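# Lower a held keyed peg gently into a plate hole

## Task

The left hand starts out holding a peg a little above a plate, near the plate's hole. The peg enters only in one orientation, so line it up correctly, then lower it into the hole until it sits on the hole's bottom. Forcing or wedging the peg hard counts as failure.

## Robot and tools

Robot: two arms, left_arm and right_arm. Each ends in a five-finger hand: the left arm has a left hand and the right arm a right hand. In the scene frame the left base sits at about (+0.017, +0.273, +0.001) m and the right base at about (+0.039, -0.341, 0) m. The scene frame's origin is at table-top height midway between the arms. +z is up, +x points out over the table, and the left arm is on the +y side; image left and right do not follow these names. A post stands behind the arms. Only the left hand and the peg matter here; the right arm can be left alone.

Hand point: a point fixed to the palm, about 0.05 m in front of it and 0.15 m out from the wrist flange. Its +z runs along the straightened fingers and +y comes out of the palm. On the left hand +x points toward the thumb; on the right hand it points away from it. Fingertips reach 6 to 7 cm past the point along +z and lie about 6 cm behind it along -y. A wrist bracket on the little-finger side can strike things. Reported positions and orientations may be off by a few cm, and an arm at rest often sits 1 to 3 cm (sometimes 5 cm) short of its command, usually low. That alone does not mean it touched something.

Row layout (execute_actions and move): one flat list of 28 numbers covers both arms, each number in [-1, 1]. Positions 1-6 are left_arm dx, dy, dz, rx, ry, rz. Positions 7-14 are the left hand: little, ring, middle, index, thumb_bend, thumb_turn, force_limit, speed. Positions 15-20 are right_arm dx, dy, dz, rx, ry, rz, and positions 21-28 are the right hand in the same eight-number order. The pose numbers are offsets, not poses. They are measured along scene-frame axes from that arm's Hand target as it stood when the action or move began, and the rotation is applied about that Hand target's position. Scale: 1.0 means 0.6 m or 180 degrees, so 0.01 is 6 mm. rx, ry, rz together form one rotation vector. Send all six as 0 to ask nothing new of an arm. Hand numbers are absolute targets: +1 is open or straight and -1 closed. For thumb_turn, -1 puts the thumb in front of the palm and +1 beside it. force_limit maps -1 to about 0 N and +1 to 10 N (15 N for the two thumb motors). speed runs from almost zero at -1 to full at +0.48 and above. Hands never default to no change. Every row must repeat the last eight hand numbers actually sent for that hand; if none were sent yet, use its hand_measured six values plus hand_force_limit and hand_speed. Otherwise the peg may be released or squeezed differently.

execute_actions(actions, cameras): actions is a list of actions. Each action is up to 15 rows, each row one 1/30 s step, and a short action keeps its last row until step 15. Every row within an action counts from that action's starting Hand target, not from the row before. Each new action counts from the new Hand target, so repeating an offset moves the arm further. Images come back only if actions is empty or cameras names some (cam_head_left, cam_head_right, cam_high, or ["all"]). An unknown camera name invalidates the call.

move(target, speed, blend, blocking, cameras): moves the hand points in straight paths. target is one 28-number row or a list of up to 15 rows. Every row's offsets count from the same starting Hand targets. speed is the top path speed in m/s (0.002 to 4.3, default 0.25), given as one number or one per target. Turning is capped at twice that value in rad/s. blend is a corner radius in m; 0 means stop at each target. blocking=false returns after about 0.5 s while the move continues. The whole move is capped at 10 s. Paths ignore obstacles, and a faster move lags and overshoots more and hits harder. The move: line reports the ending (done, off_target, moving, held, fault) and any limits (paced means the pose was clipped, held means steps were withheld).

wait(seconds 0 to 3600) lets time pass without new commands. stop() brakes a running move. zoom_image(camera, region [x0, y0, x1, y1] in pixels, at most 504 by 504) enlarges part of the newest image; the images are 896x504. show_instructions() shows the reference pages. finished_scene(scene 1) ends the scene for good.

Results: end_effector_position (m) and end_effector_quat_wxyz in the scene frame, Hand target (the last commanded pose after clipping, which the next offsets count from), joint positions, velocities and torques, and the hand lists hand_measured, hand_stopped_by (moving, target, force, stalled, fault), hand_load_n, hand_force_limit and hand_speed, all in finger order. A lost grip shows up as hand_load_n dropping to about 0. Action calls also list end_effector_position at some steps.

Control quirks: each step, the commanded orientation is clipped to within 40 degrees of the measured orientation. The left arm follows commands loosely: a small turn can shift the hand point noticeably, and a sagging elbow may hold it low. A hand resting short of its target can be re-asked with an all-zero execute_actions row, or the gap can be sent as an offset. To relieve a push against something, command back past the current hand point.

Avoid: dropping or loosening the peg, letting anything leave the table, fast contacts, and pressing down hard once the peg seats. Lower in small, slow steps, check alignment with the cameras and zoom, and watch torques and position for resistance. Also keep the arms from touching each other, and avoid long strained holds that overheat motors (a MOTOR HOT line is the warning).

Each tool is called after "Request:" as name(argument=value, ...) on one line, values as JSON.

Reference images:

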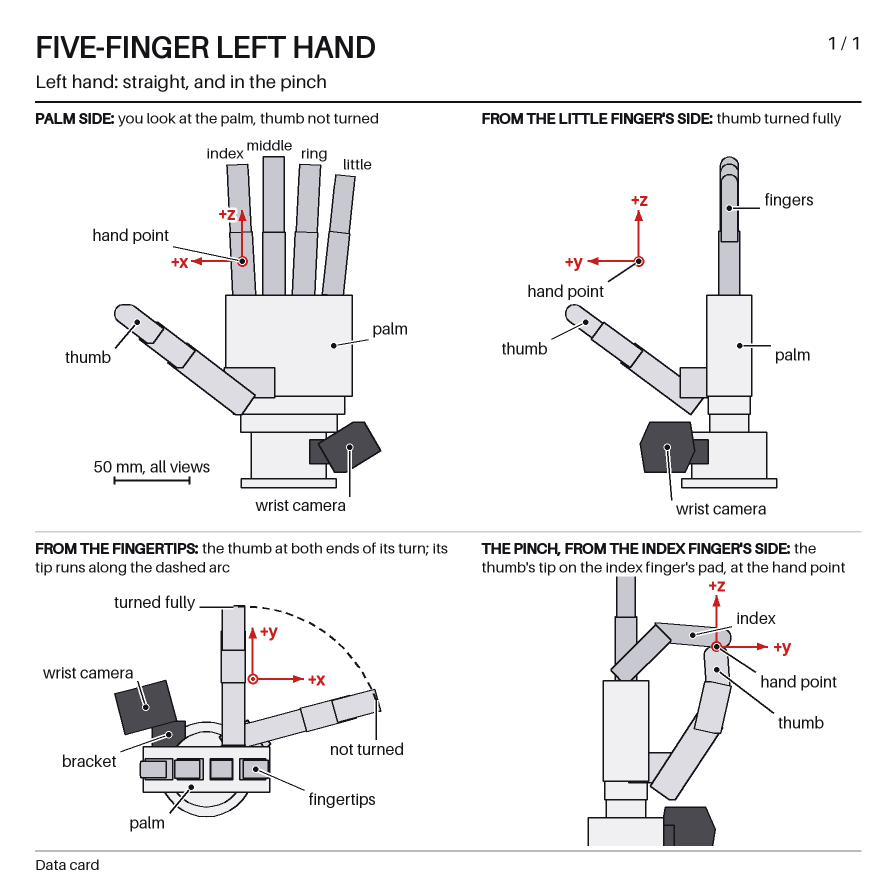

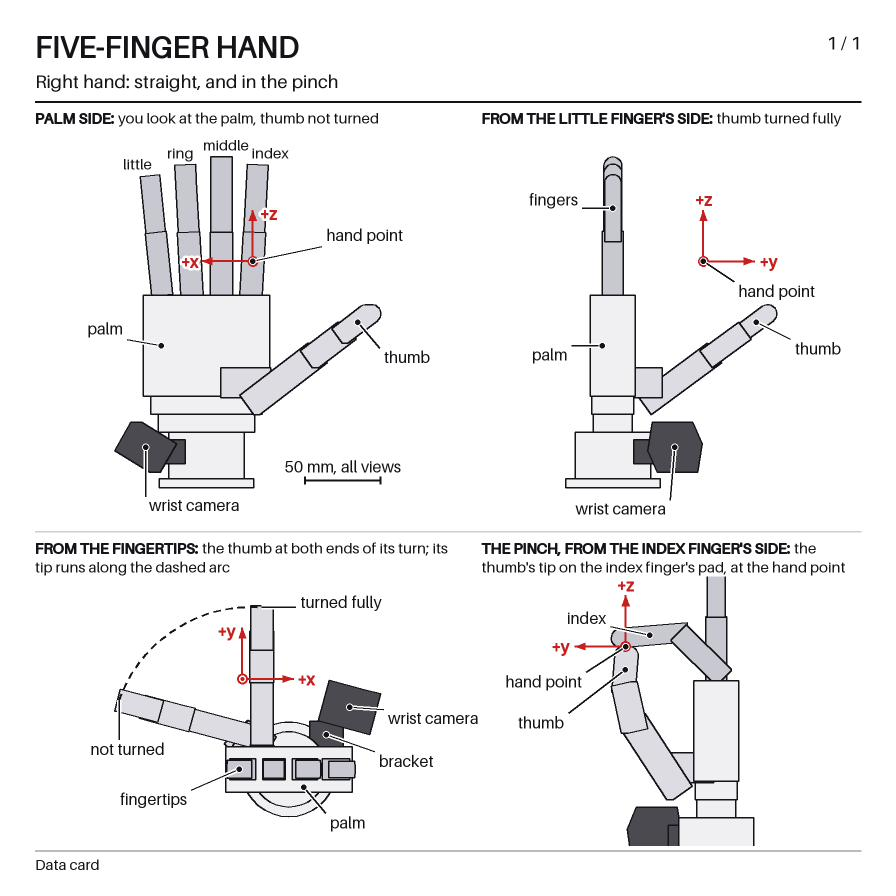

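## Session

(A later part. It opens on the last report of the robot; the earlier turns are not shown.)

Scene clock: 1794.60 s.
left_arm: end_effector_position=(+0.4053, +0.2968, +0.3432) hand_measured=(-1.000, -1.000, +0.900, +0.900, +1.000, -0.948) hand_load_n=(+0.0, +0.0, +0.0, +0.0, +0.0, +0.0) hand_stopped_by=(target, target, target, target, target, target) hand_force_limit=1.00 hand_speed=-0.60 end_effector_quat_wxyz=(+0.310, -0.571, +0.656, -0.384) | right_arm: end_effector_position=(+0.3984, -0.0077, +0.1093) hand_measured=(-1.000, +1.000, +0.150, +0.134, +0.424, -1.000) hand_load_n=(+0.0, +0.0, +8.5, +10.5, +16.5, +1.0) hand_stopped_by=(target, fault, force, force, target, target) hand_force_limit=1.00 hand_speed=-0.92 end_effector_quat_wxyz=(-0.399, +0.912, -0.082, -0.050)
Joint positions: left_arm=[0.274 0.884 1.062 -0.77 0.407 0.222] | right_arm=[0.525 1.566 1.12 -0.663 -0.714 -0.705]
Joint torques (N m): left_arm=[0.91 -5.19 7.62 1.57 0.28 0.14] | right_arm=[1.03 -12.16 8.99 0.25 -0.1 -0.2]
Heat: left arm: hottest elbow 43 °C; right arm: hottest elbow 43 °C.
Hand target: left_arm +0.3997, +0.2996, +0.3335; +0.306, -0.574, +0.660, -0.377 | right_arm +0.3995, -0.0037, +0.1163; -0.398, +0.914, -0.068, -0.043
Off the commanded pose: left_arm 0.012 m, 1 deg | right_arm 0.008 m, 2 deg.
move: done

Request:
move(target=[[0,0,0,0,0,0,-1.0,-1.0,0.9,0.9,1.0,-0.948,1.0,-0.6,0,0,0,0,0,0,-1,-1,0.3,0.3,0.5,-1,1.0,-0.85]], speed=0.04, cameras=["all"])

Request:
zoom_image(camera="cam_head_left", region=[415, 255, 455, 310])

Scene clock: 1798.00 s.
left_arm: end_effector_position=(+0.4053, +0.2968, +0.3432) hand_measured=(-1.000, -1.000, +0.900, +0.900, +1.000, -0.948) hand_load_n=(+0.0, +0.0, +0.0, +0.0, +0.0, +0.0) hand_stopped_by=(target, target, target, target, target, target) hand_force_limit=1.00 hand_speed=-0.60 end_effector_quat_wxyz=(+0.310, -0.571, +0.656, -0.384) | right_arm: end_effector_position=(+0.3978, -0.0100, +0.1081) hand_measured=(-1.000, +1.000, +0.300, +0.300, +0.500, -1.000) hand_load_n=(+0.0, +0.0, +0.0, +0.0, +0.0, +0.0) hand_stopped_by=(target, fault, target, target, target, target) hand_force_limit=1.00 hand_speed=-0.85 end_effector_quat_wxyz=(-0.395, +0.914, -0.081, -0.050)
Joint positions: left_arm=[0.274 0.884 1.062 -0.77 0.407 0.222] | right_arm=[0.525 1.565 1.12 -0.672 -0.706 -0.713]
Joint torques (N m): left_arm=[0.91 -5.19 7.62 1.57 0.27 0.14] | right_arm=[1.03 -12.16 8.88 0.72 -0.39 -0.11]
Heat: left arm: hottest elbow 43 °C; right arm: hottest elbow 43 °C.
Hand target: left_arm +0.3997, +0.2996, +0.3335; +0.306, -0.574, +0.660, -0.377 | right_arm +0.3995, -0.0037, +0.1162; -0.398, +0.914, -0.068, -0.043
Off the commanded pose: left_arm 0.012 m, 1 deg | right_arm 0.010 m, 2 deg.
move: done

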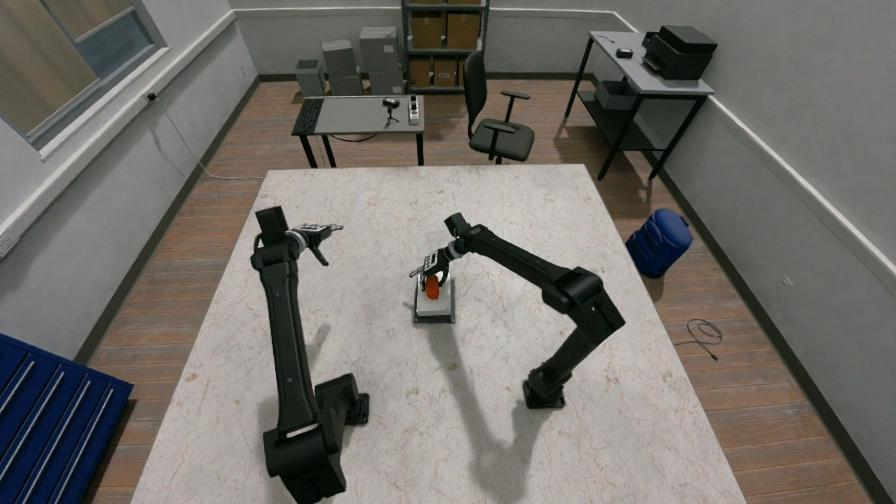

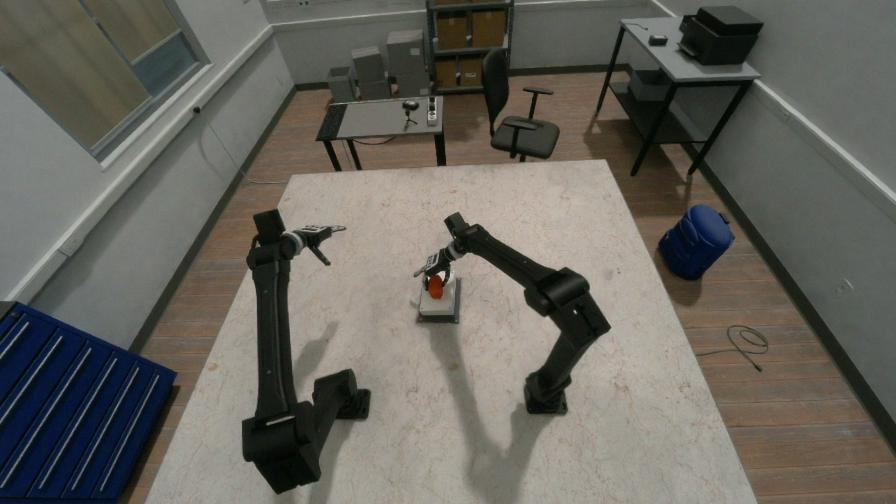

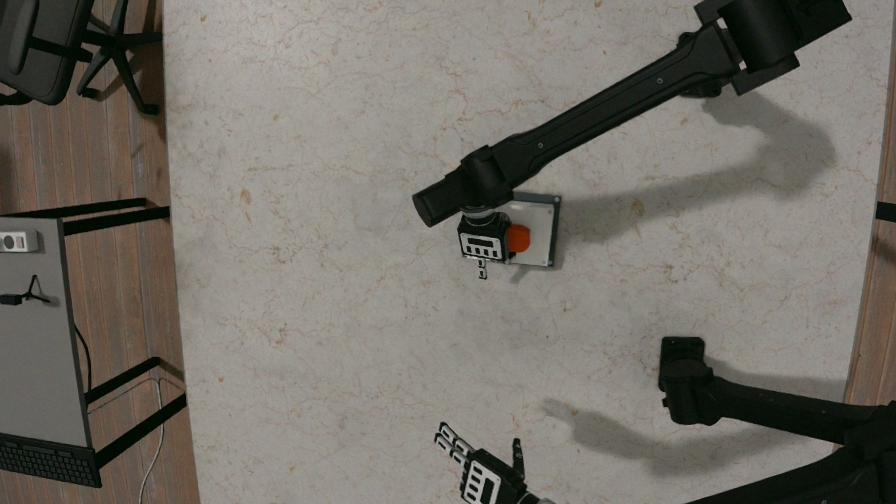

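Scaled by 9.164 from the camera's image (finer frame: 1280x720).

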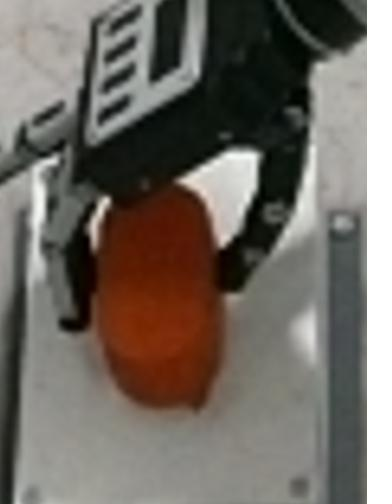

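Request:
move(target=[[0,0,0,0,0,0,-1.0,-1.0,0.9,0.9,1.0,-0.948,1.0,-0.6,0,0,0,0,0,0,-1,-1,0.75,0.75,0.9,-1,1.0,-0.7],[0,0,0,0,0,0,-1.0,-1.0,0.9,0.9,1.0,-0.948,1.0,-0.6,0,0.008,0.10,0,0,0,-1,-1,0.75,0.75,0.9,-1,1.0,-0.7],[0,0,0,0,0,0,-1.0,-1.0,0.9,0.9,1.0,-0.948,1.0,-0.6,0,0.008,0.25,0,0,0,-1,-1,0.75,0.75,0.9,-1,1.0,-0.7]], speed=[0.04, 0.05, 0.12], cameras=["all"])

Request:
zoom_image(camera="cam_head_left", region=[415, 255, 455, 310])

Request:
zoom_image(camera="cam_high", region=[490, 195, 560, 265])

Scene clock: 1808.20 s.
left_arm: end_effector_position=(+0.4053, +0.2968, +0.3432) hand_measured=(-1.000, -1.000, +0.900, +0.900, +1.000, -0.948) hand_load_n=(+0.0, +0.0, +0.0, +0.0, +0.0, +0.0) hand_stopped_by=(target, target, target, target, target, target) hand_force_limit=1.00 hand_speed=-0.60 end_effector_quat_wxyz=(+0.310, -0.571, +0.656, -0.384) | right_arm: end_effector_position=(+0.3950, -0.0097, +0.2374) hand_measured=(-1.000, +1.000, +0.750, +0.750, +0.900, -1.000) hand_load_n=(+0.0, +0.0, +0.0, +0.0, +0.0, +0.0) hand_stopped_by=(target, fault, target, target, target, target) hand_force_limit=1.00 hand_speed=-0.70 end_effector_quat_wxyz=(-0.383, +0.917, -0.086, -0.064)
Joint positions: left_arm=[0.274 0.884 1.062 -0.77 0.407 0.222] | right_arm=[0.529 1.491 1.394 -1.059 -0.703 -0.714]
Joint torques (N m): left_arm=[0.91 -5.19 7.62 1.57 0.28 0.14] | right_arm=[1.38 -12.86 11.99 0.64 -0.4 -0.02]
Heat: left arm: hottest elbow 43 °C; right arm: hottest elbow 44 °C.
Hand target: left_arm +0.3997, +0.2996, +0.3335; +0.306, -0.574, +0.660, -0.377 | right_arm +0.3994, +0.0011, +0.2662; -0.397, +0.914, -0.068, -0.044
Off the commanded pose: left_arm 0.012 m, 1 deg | right_arm 0.031 m, 4 deg.
move: off_target (right_arm)

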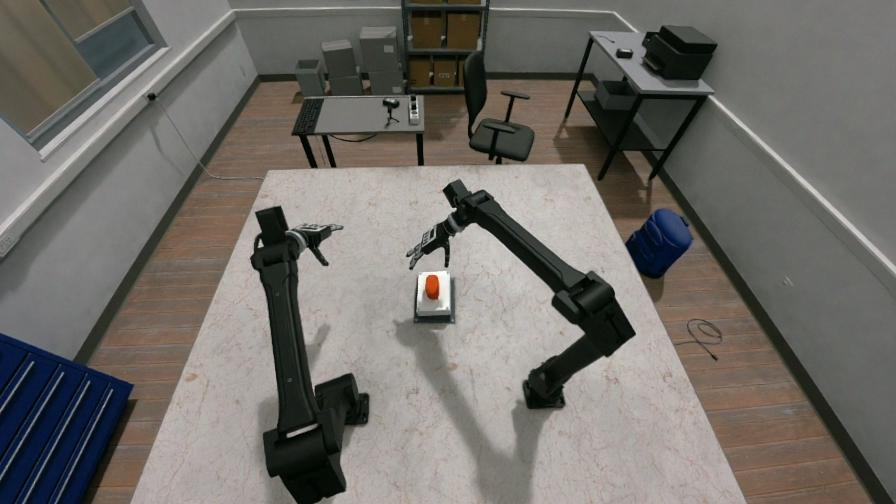

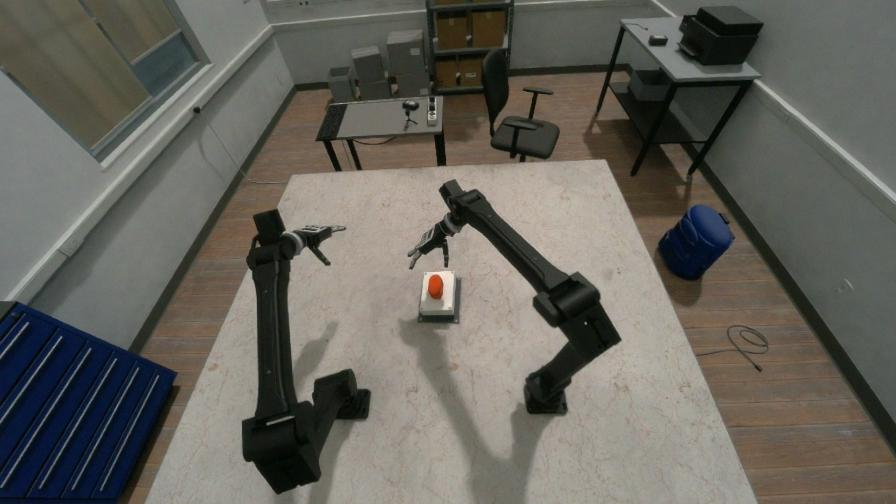

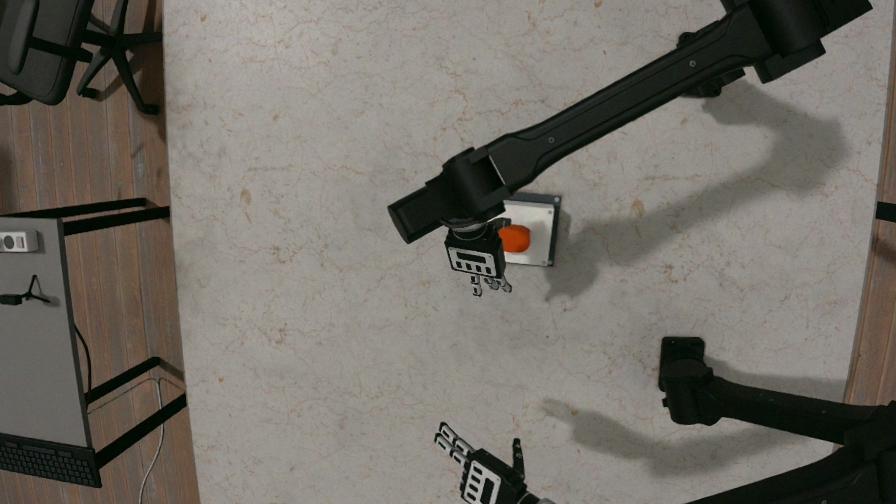

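Scaled by 9.164 from the camera's image (finer frame: 1280x720).

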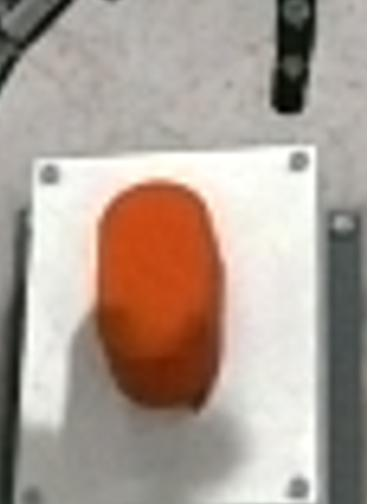

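Scaled by 7.200 from the camera's image (finer frame: 1280x720).

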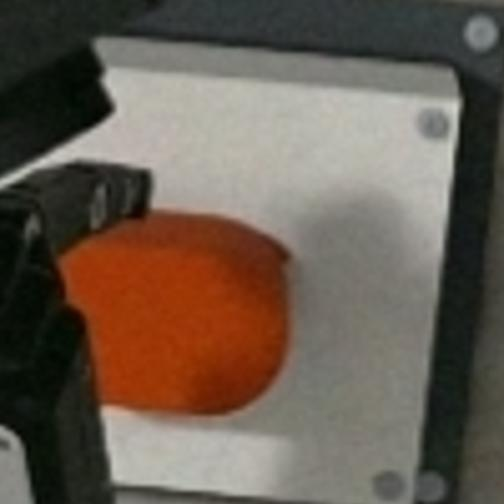

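Request:
move(target=[[0,0,0,0,0,0,-1.0,-1.0,0.9,0.9,1.0,-0.948,1.0,-0.6,0.05,-0.18,0.05,0,0,0,-1,-1,0.75,0.75,0.9,-1,1.0,-0.7]], speed=0.2, cameras=["all"])

Request:
zoom_image(camera="cam_head_left", region=[418, 270, 448, 308])

Request:
zoom_image(camera="cam_head_right", region=[420, 270, 450, 308])

Request:
zoom_image(camera="cam_high", region=[485, 210, 545, 260])

Scene clock: 1813.17 s.
left_arm: end_effector_position=(+0.4053, +0.2968, +0.3432) hand_measured=(-1.000, -1.000, +0.900, +0.900, +1.000, -0.948) hand_load_n=(+0.0, +0.0, +0.0, -0.5, +0.0, +0.0) hand_stopped_by=(target, target, target, target, target, target) hand_force_limit=1.00 hand_speed=-0.60 end_effector_quat_wxyz=(+0.310, -0.571, +0.656, -0.384) | right_arm: end_effector_position=(+0.4172, -0.1065, +0.2762) hand_measured=(-1.000, +1.000, +0.750, +0.750, +0.900, -1.000) hand_load_n=(+0.0, +0.0, +0.0, +0.0, +0.0, +0.0) hand_stopped_by=(target, fault, target, target, target, target) hand_force_limit=1.00 hand_speed=-0.70 end_effector_quat_wxyz=(-0.388, +0.916, -0.078, -0.065)
Joint positions: left_arm=[0.274 0.884 1.062 -0.77 0.407 0.222] | right_arm=[0.314 1.475 1.488 -1.359 -0.784 -1.008]
Joint torques (N m): left_arm=[0.91 -5.19 7.62 1.57 0.28 0.14] | right_arm=[-0.56 -11.05 11.73 0.36 -0.68 -0.12]
Heat: left arm: hottest elbow 43 °C; right arm: hottest elbow 45 °C.
Hand target: left_arm +0.3997, +0.2996, +0.3335; +0.306, -0.574, +0.660, -0.377 | right_arm +0.4294, -0.1069, +0.2963; -0.397, +0.914, -0.068, -0.043
Off the commanded pose: left_arm 0.012 m, 1 deg | right_arm 0.023 m, 3 deg.
move: off_target (right_arm)

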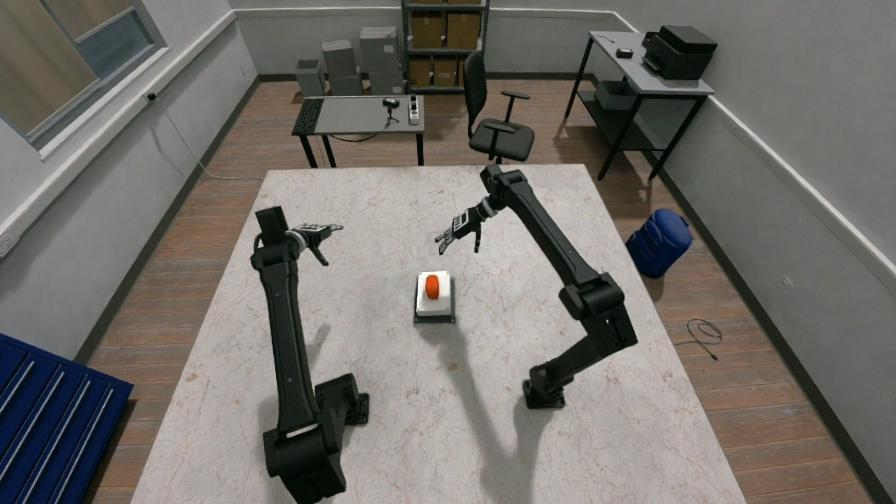

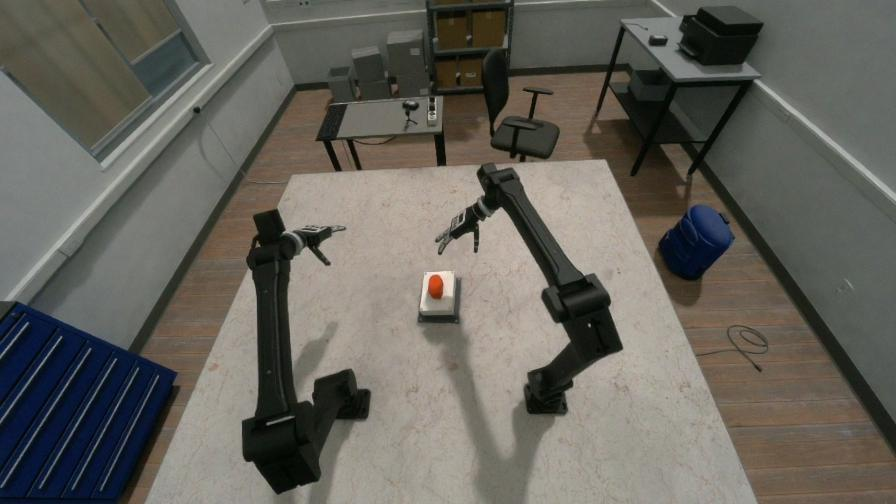

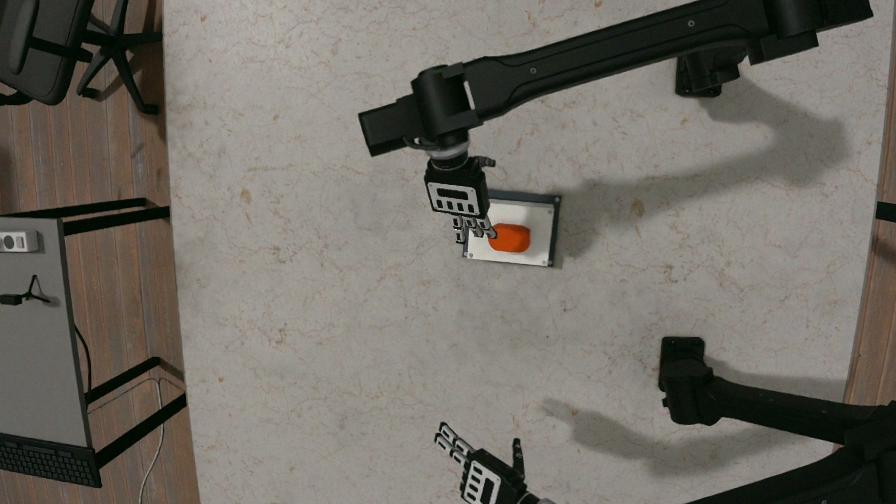

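Scaled by 13.263 from the camera's image (finer frame: 1280x720).

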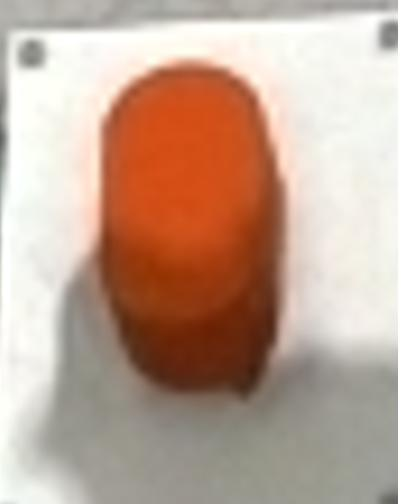

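Scaled by 13.263 from the camera's image (finer frame: 1280x720).

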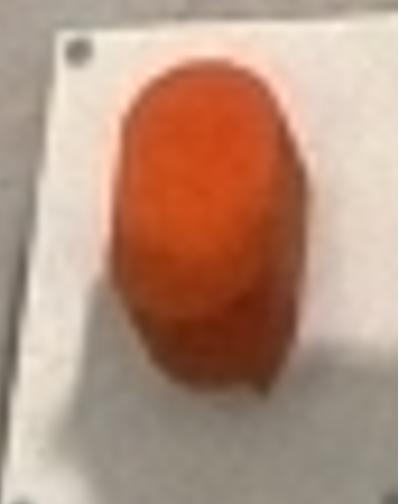

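Scaled by 8.400 from the camera's image (finer frame: 1280x720).

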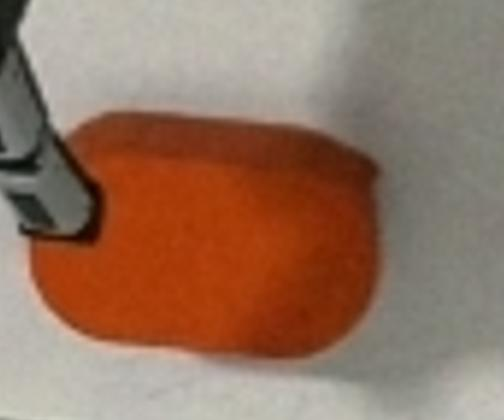

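Request:
move(target=[[0,0,0,0,0,0,-1.0,-1.0,0.9,0.9,1.0,-0.948,1.0,-0.6,0.0,-0.15,0.0,0,0,0,-1,-1,0.75,0.75,0.9,-1,1.0,-0.7]], speed=0.2, cameras=["all"])

Request:
zoom_image(camera="cam_head_left", region=[408, 262, 462, 330])

Request:
zoom_image(camera="cam_head_right", region=[410, 262, 464, 330])

Request:
zoom_image(camera="cam_high", region=[455, 185, 570, 275])

Request:
zoom_image(camera="cam_high", region=[485, 215, 535, 257])

Scene clock: 1828.20 s.
left_arm: end_effector_position=(+0.4053, +0.2968, +0.3432) hand_measured=(-1.000, -1.000, +0.900, +0.900, +1.000, -0.948) hand_load_n=(+0.0, +0.0, +0.0, +0.0, +0.0, +0.0) hand_stopped_by=(target, target, target, target, target, target) hand_force_limit=1.00 hand_speed=-0.60 end_effector_quat_wxyz=(+0.310, -0.571, +0.656, -0.384) | right_arm: end_effector_position=(+0.4183, -0.1946, +0.2756) hand_measured=(-1.000, +1.000, +0.750, +0.750, +0.900, -1.000) hand_load_n=(+0.0, +0.0, +0.0, +0.0, +0.0, +0.0) hand_stopped_by=(target, fault, target, target, target, target) hand_force_limit=1.00 hand_speed=-0.70 end_effector_quat_wxyz=(-0.391, +0.914, -0.079, -0.069)
Joint positions: left_arm=[0.274 0.884 1.062 -0.77 0.407 0.222] | right_arm=[0.116 1.475 1.488 -1.569 -0.817 -1.291]
Joint torques (N m): left_arm=[0.91 -5.19 7.62 1.57 0.28 0.14] | right_arm=[-0.56 -11.22 11.49 -0.08 -0.71 -0.14]
Heat: left arm: hottest elbow 43 °C; right arm: hottest elbow 44 °C.
Hand target: left_arm +0.3997, +0.2996, +0.3335; +0.306, -0.574, +0.660, -0.377 | right_arm +0.4294, -0.1969, +0.2963; -0.398, +0.914, -0.068, -0.043
Off the commanded pose: left_arm 0.012 m, 1 deg | right_arm 0.024 m, 3 deg.
move: off_target (right_arm)

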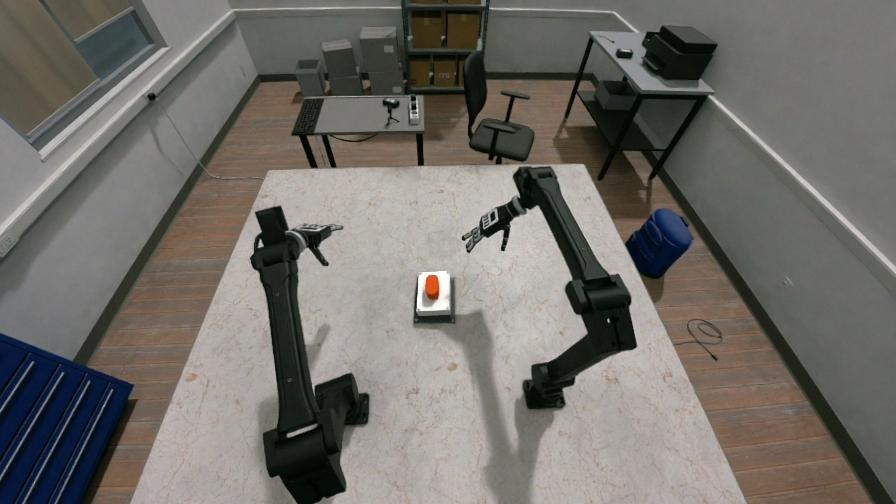

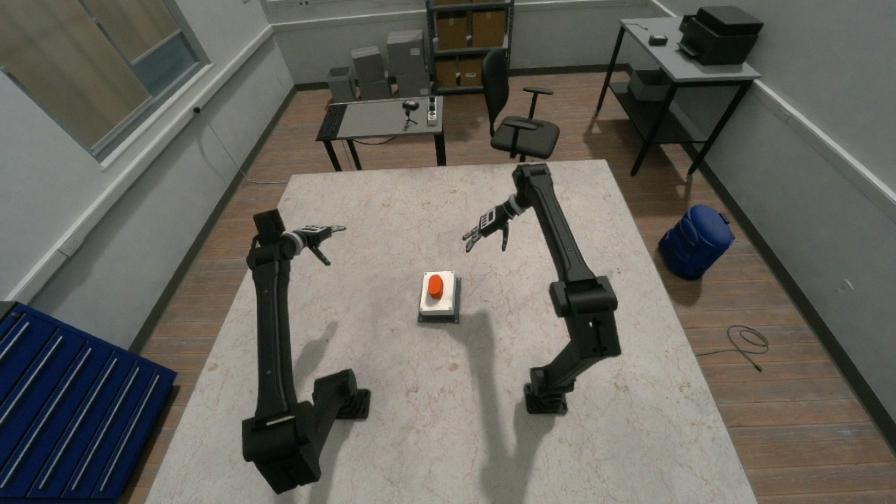

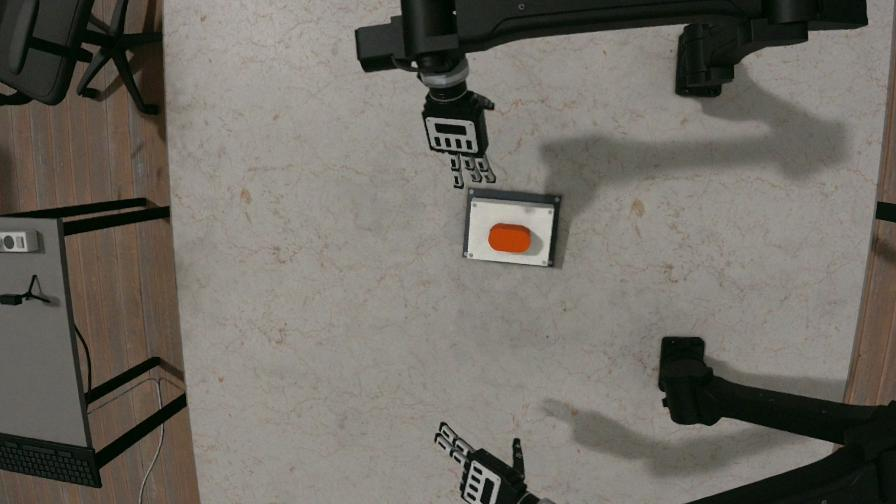

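Scaled by 7.412 from the camera's image (finer frame: 1280x720).

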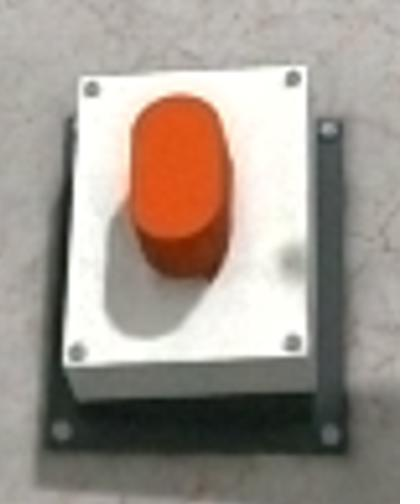

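Scaled by 7.412 from the camera's image (finer frame: 1280x720).

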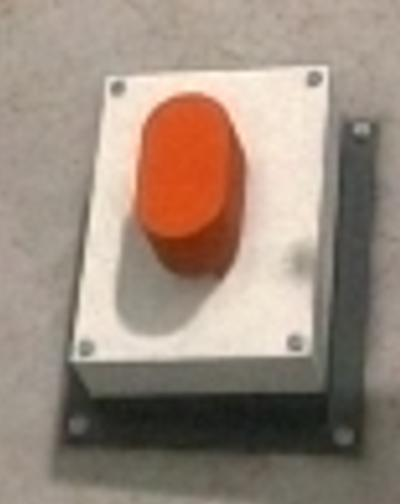

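Scaled by 4.383 from the camera's image (finer frame: 1280x720).

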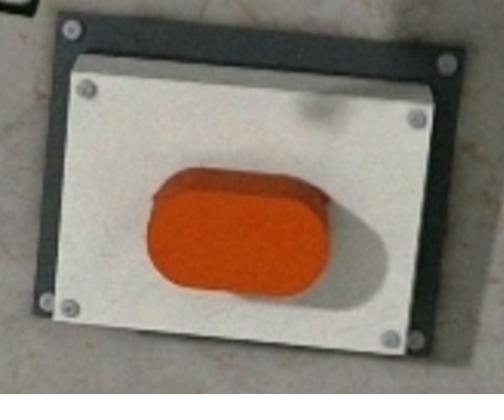

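Scaled by 10.080 from the camera's image (finer frame: 1280x720).

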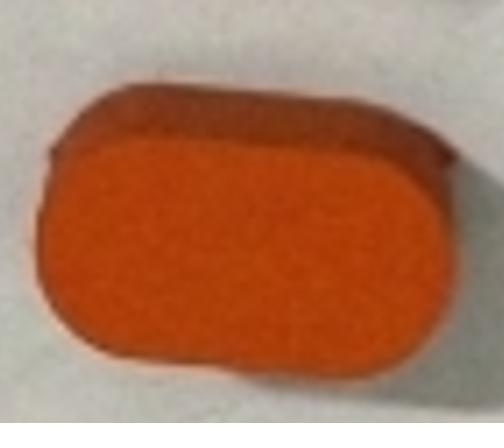

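Request:
execute_actions(actions=[])

Scene clock: 1838.40 s.
left_arm: end_effector_position=(+0.4053, +0.2968, +0.3432) hand_measured=(-1.000, -1.000, +0.900, +0.900, +1.000, -0.948) hand_load_n=(+0.0, +0.0, +0.0, +0.0, +0.0, +0.0) hand_stopped_by=(target, target, target, target, target, target) hand_force_limit=1.00 hand_speed=-0.60 end_effector_quat_wxyz=(+0.310, -0.571, +0.656, -0.384) | right_arm: end_effector_position=(+0.4183, -0.1946, +0.2755) hand_measured=(-1.000, +1.000, +0.750, +0.750, +0.900, -1.000) hand_load_n=(+0.0, +0.0, +0.0, +0.0, +0.0, +0.0) hand_stopped_by=(target, fault, target, target, target, target) hand_force_limit=1.00 hand_speed=-0.70 end_effector_quat_wxyz=(-0.391, +0.914, -0.079, -0.069)
Joint positions: left_arm=[0.274 0.884 1.062 -0.77 0.407 0.222] | right_arm=[0.116 1.475 1.488 -1.569 -0.817 -1.291]
Joint velocities: within noise
Joint torques (N m): left_arm=[0.91 -5.19 7.62 1.57 0.28 0.14] | right_arm=[-0.56 -11.16 11.48 -0.06 -0.71 -0.11]
Heat: left arm: hottest elbow 43 °C; right arm: hottest elbow 44 °C.
Hand target: left_arm +0.3997, +0.2996, +0.3335; +0.306, -0.574, +0.660, -0.377 | right_arm +0.4294, -0.1969, +0.2963; -0.398, +0.914, -0.068, -0.043
Off the commanded pose: left_arm 0.012 m, 1 deg | right_arm 0.024 m, 3 deg.

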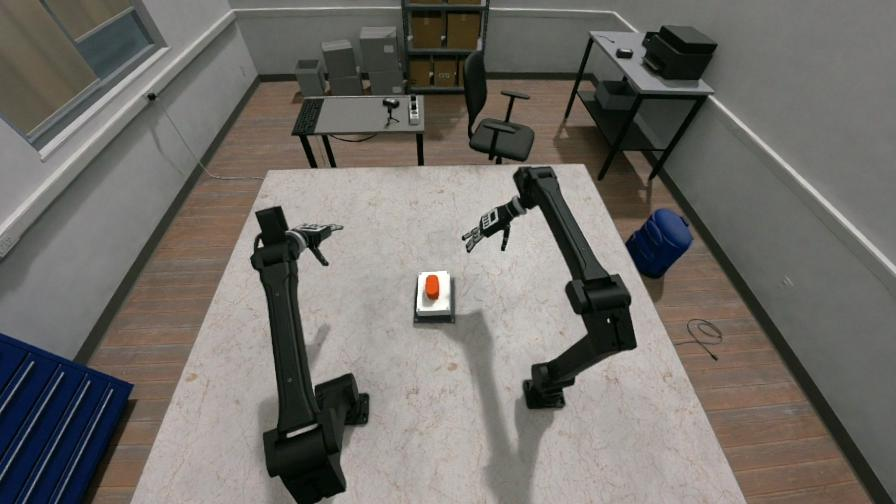

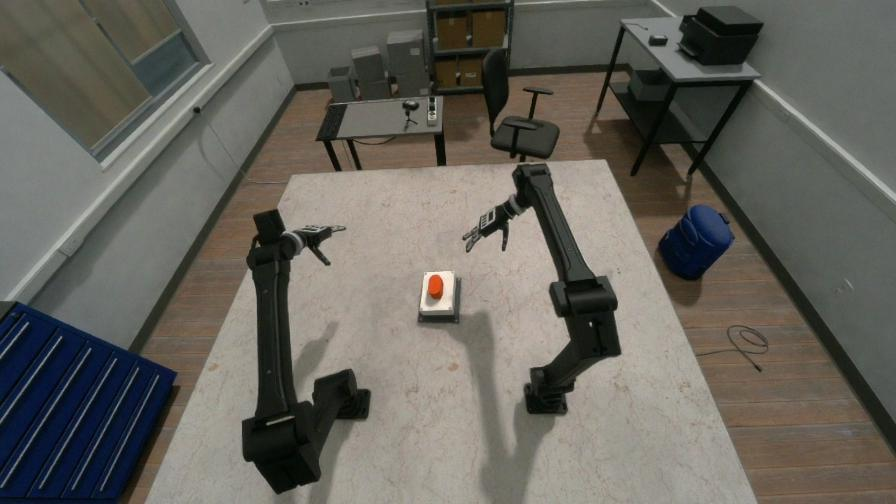

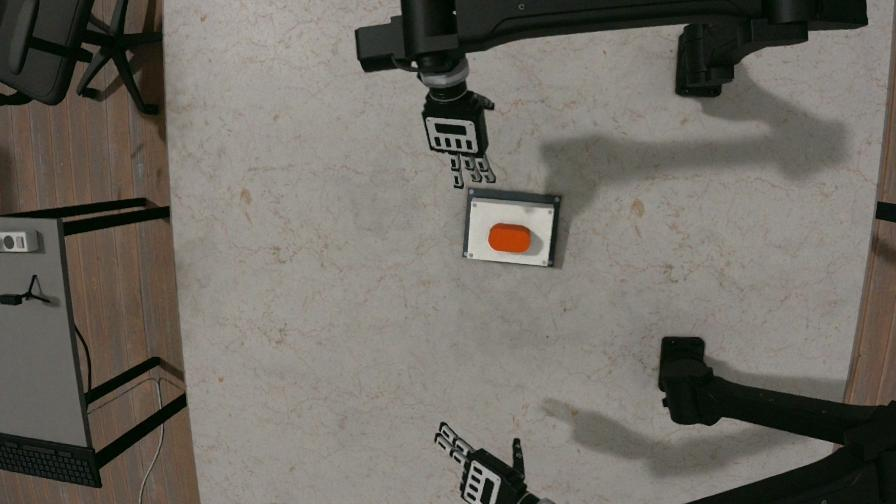

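Request:
zoom_image(camera="cam_high", region=[455, 180, 567, 276])

Request:
zoom_image(camera="cam_head_left", region=[400, 260, 470, 330])

Request:
zoom_image(camera="cam_head_right", region=[405, 260, 475, 330])

Scaled by 4.500 from the camera's image (finer frame: 1280x720).

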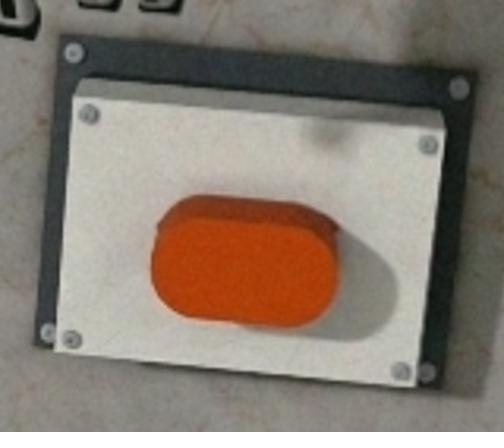

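Scaled by 7.200 from the camera's image (finer frame: 1280x720).

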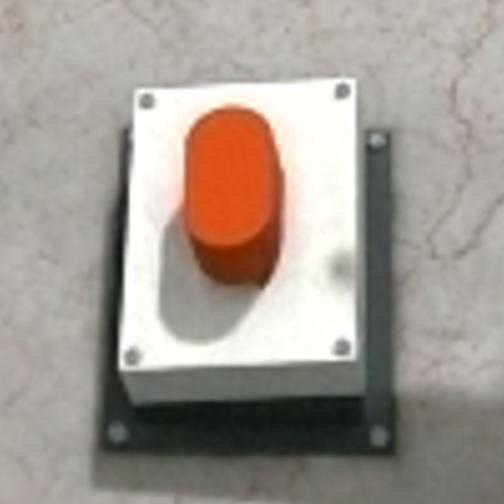

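Scaled by 7.200 from the camera's image (finer frame: 1280x720).

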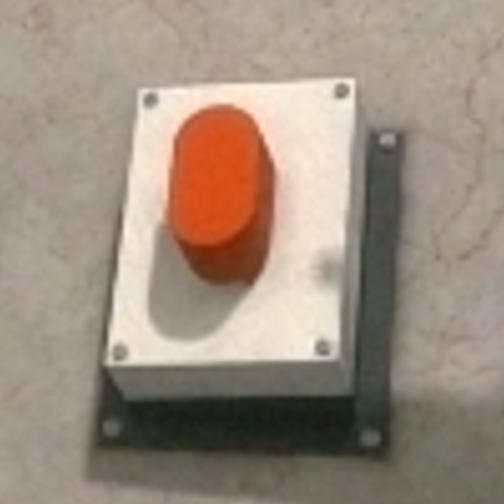

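Request:
zoom_image(camera="cam_high", region=[485, 215, 535, 257])

Request:
zoom_image(camera="cam_head_left", region=[420, 270, 446, 306])

Request:
zoom_image(camera="cam_head_right", region=[422, 270, 450, 306])

Scaled by 10.080 from the camera's image (finer frame: 1280x720).

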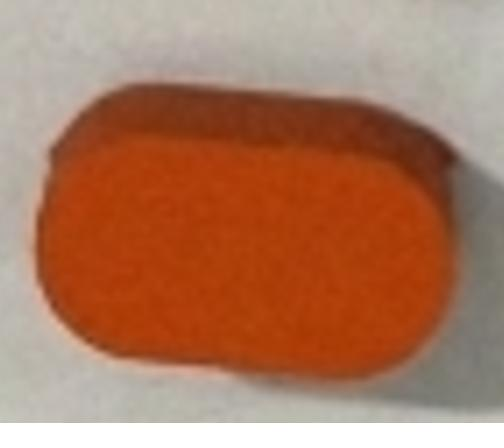

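Scaled by 14.000 from the camera's image (finer frame: 1280x720).

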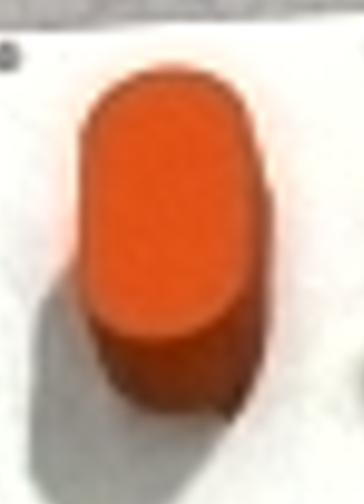

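Scaled by 14.000 from the camera's image (finer frame: 1280x720).

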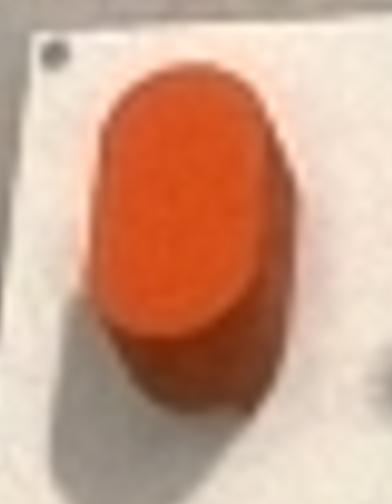

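Request:
finished_scene(scene=1)

The scene is finished: the task was done.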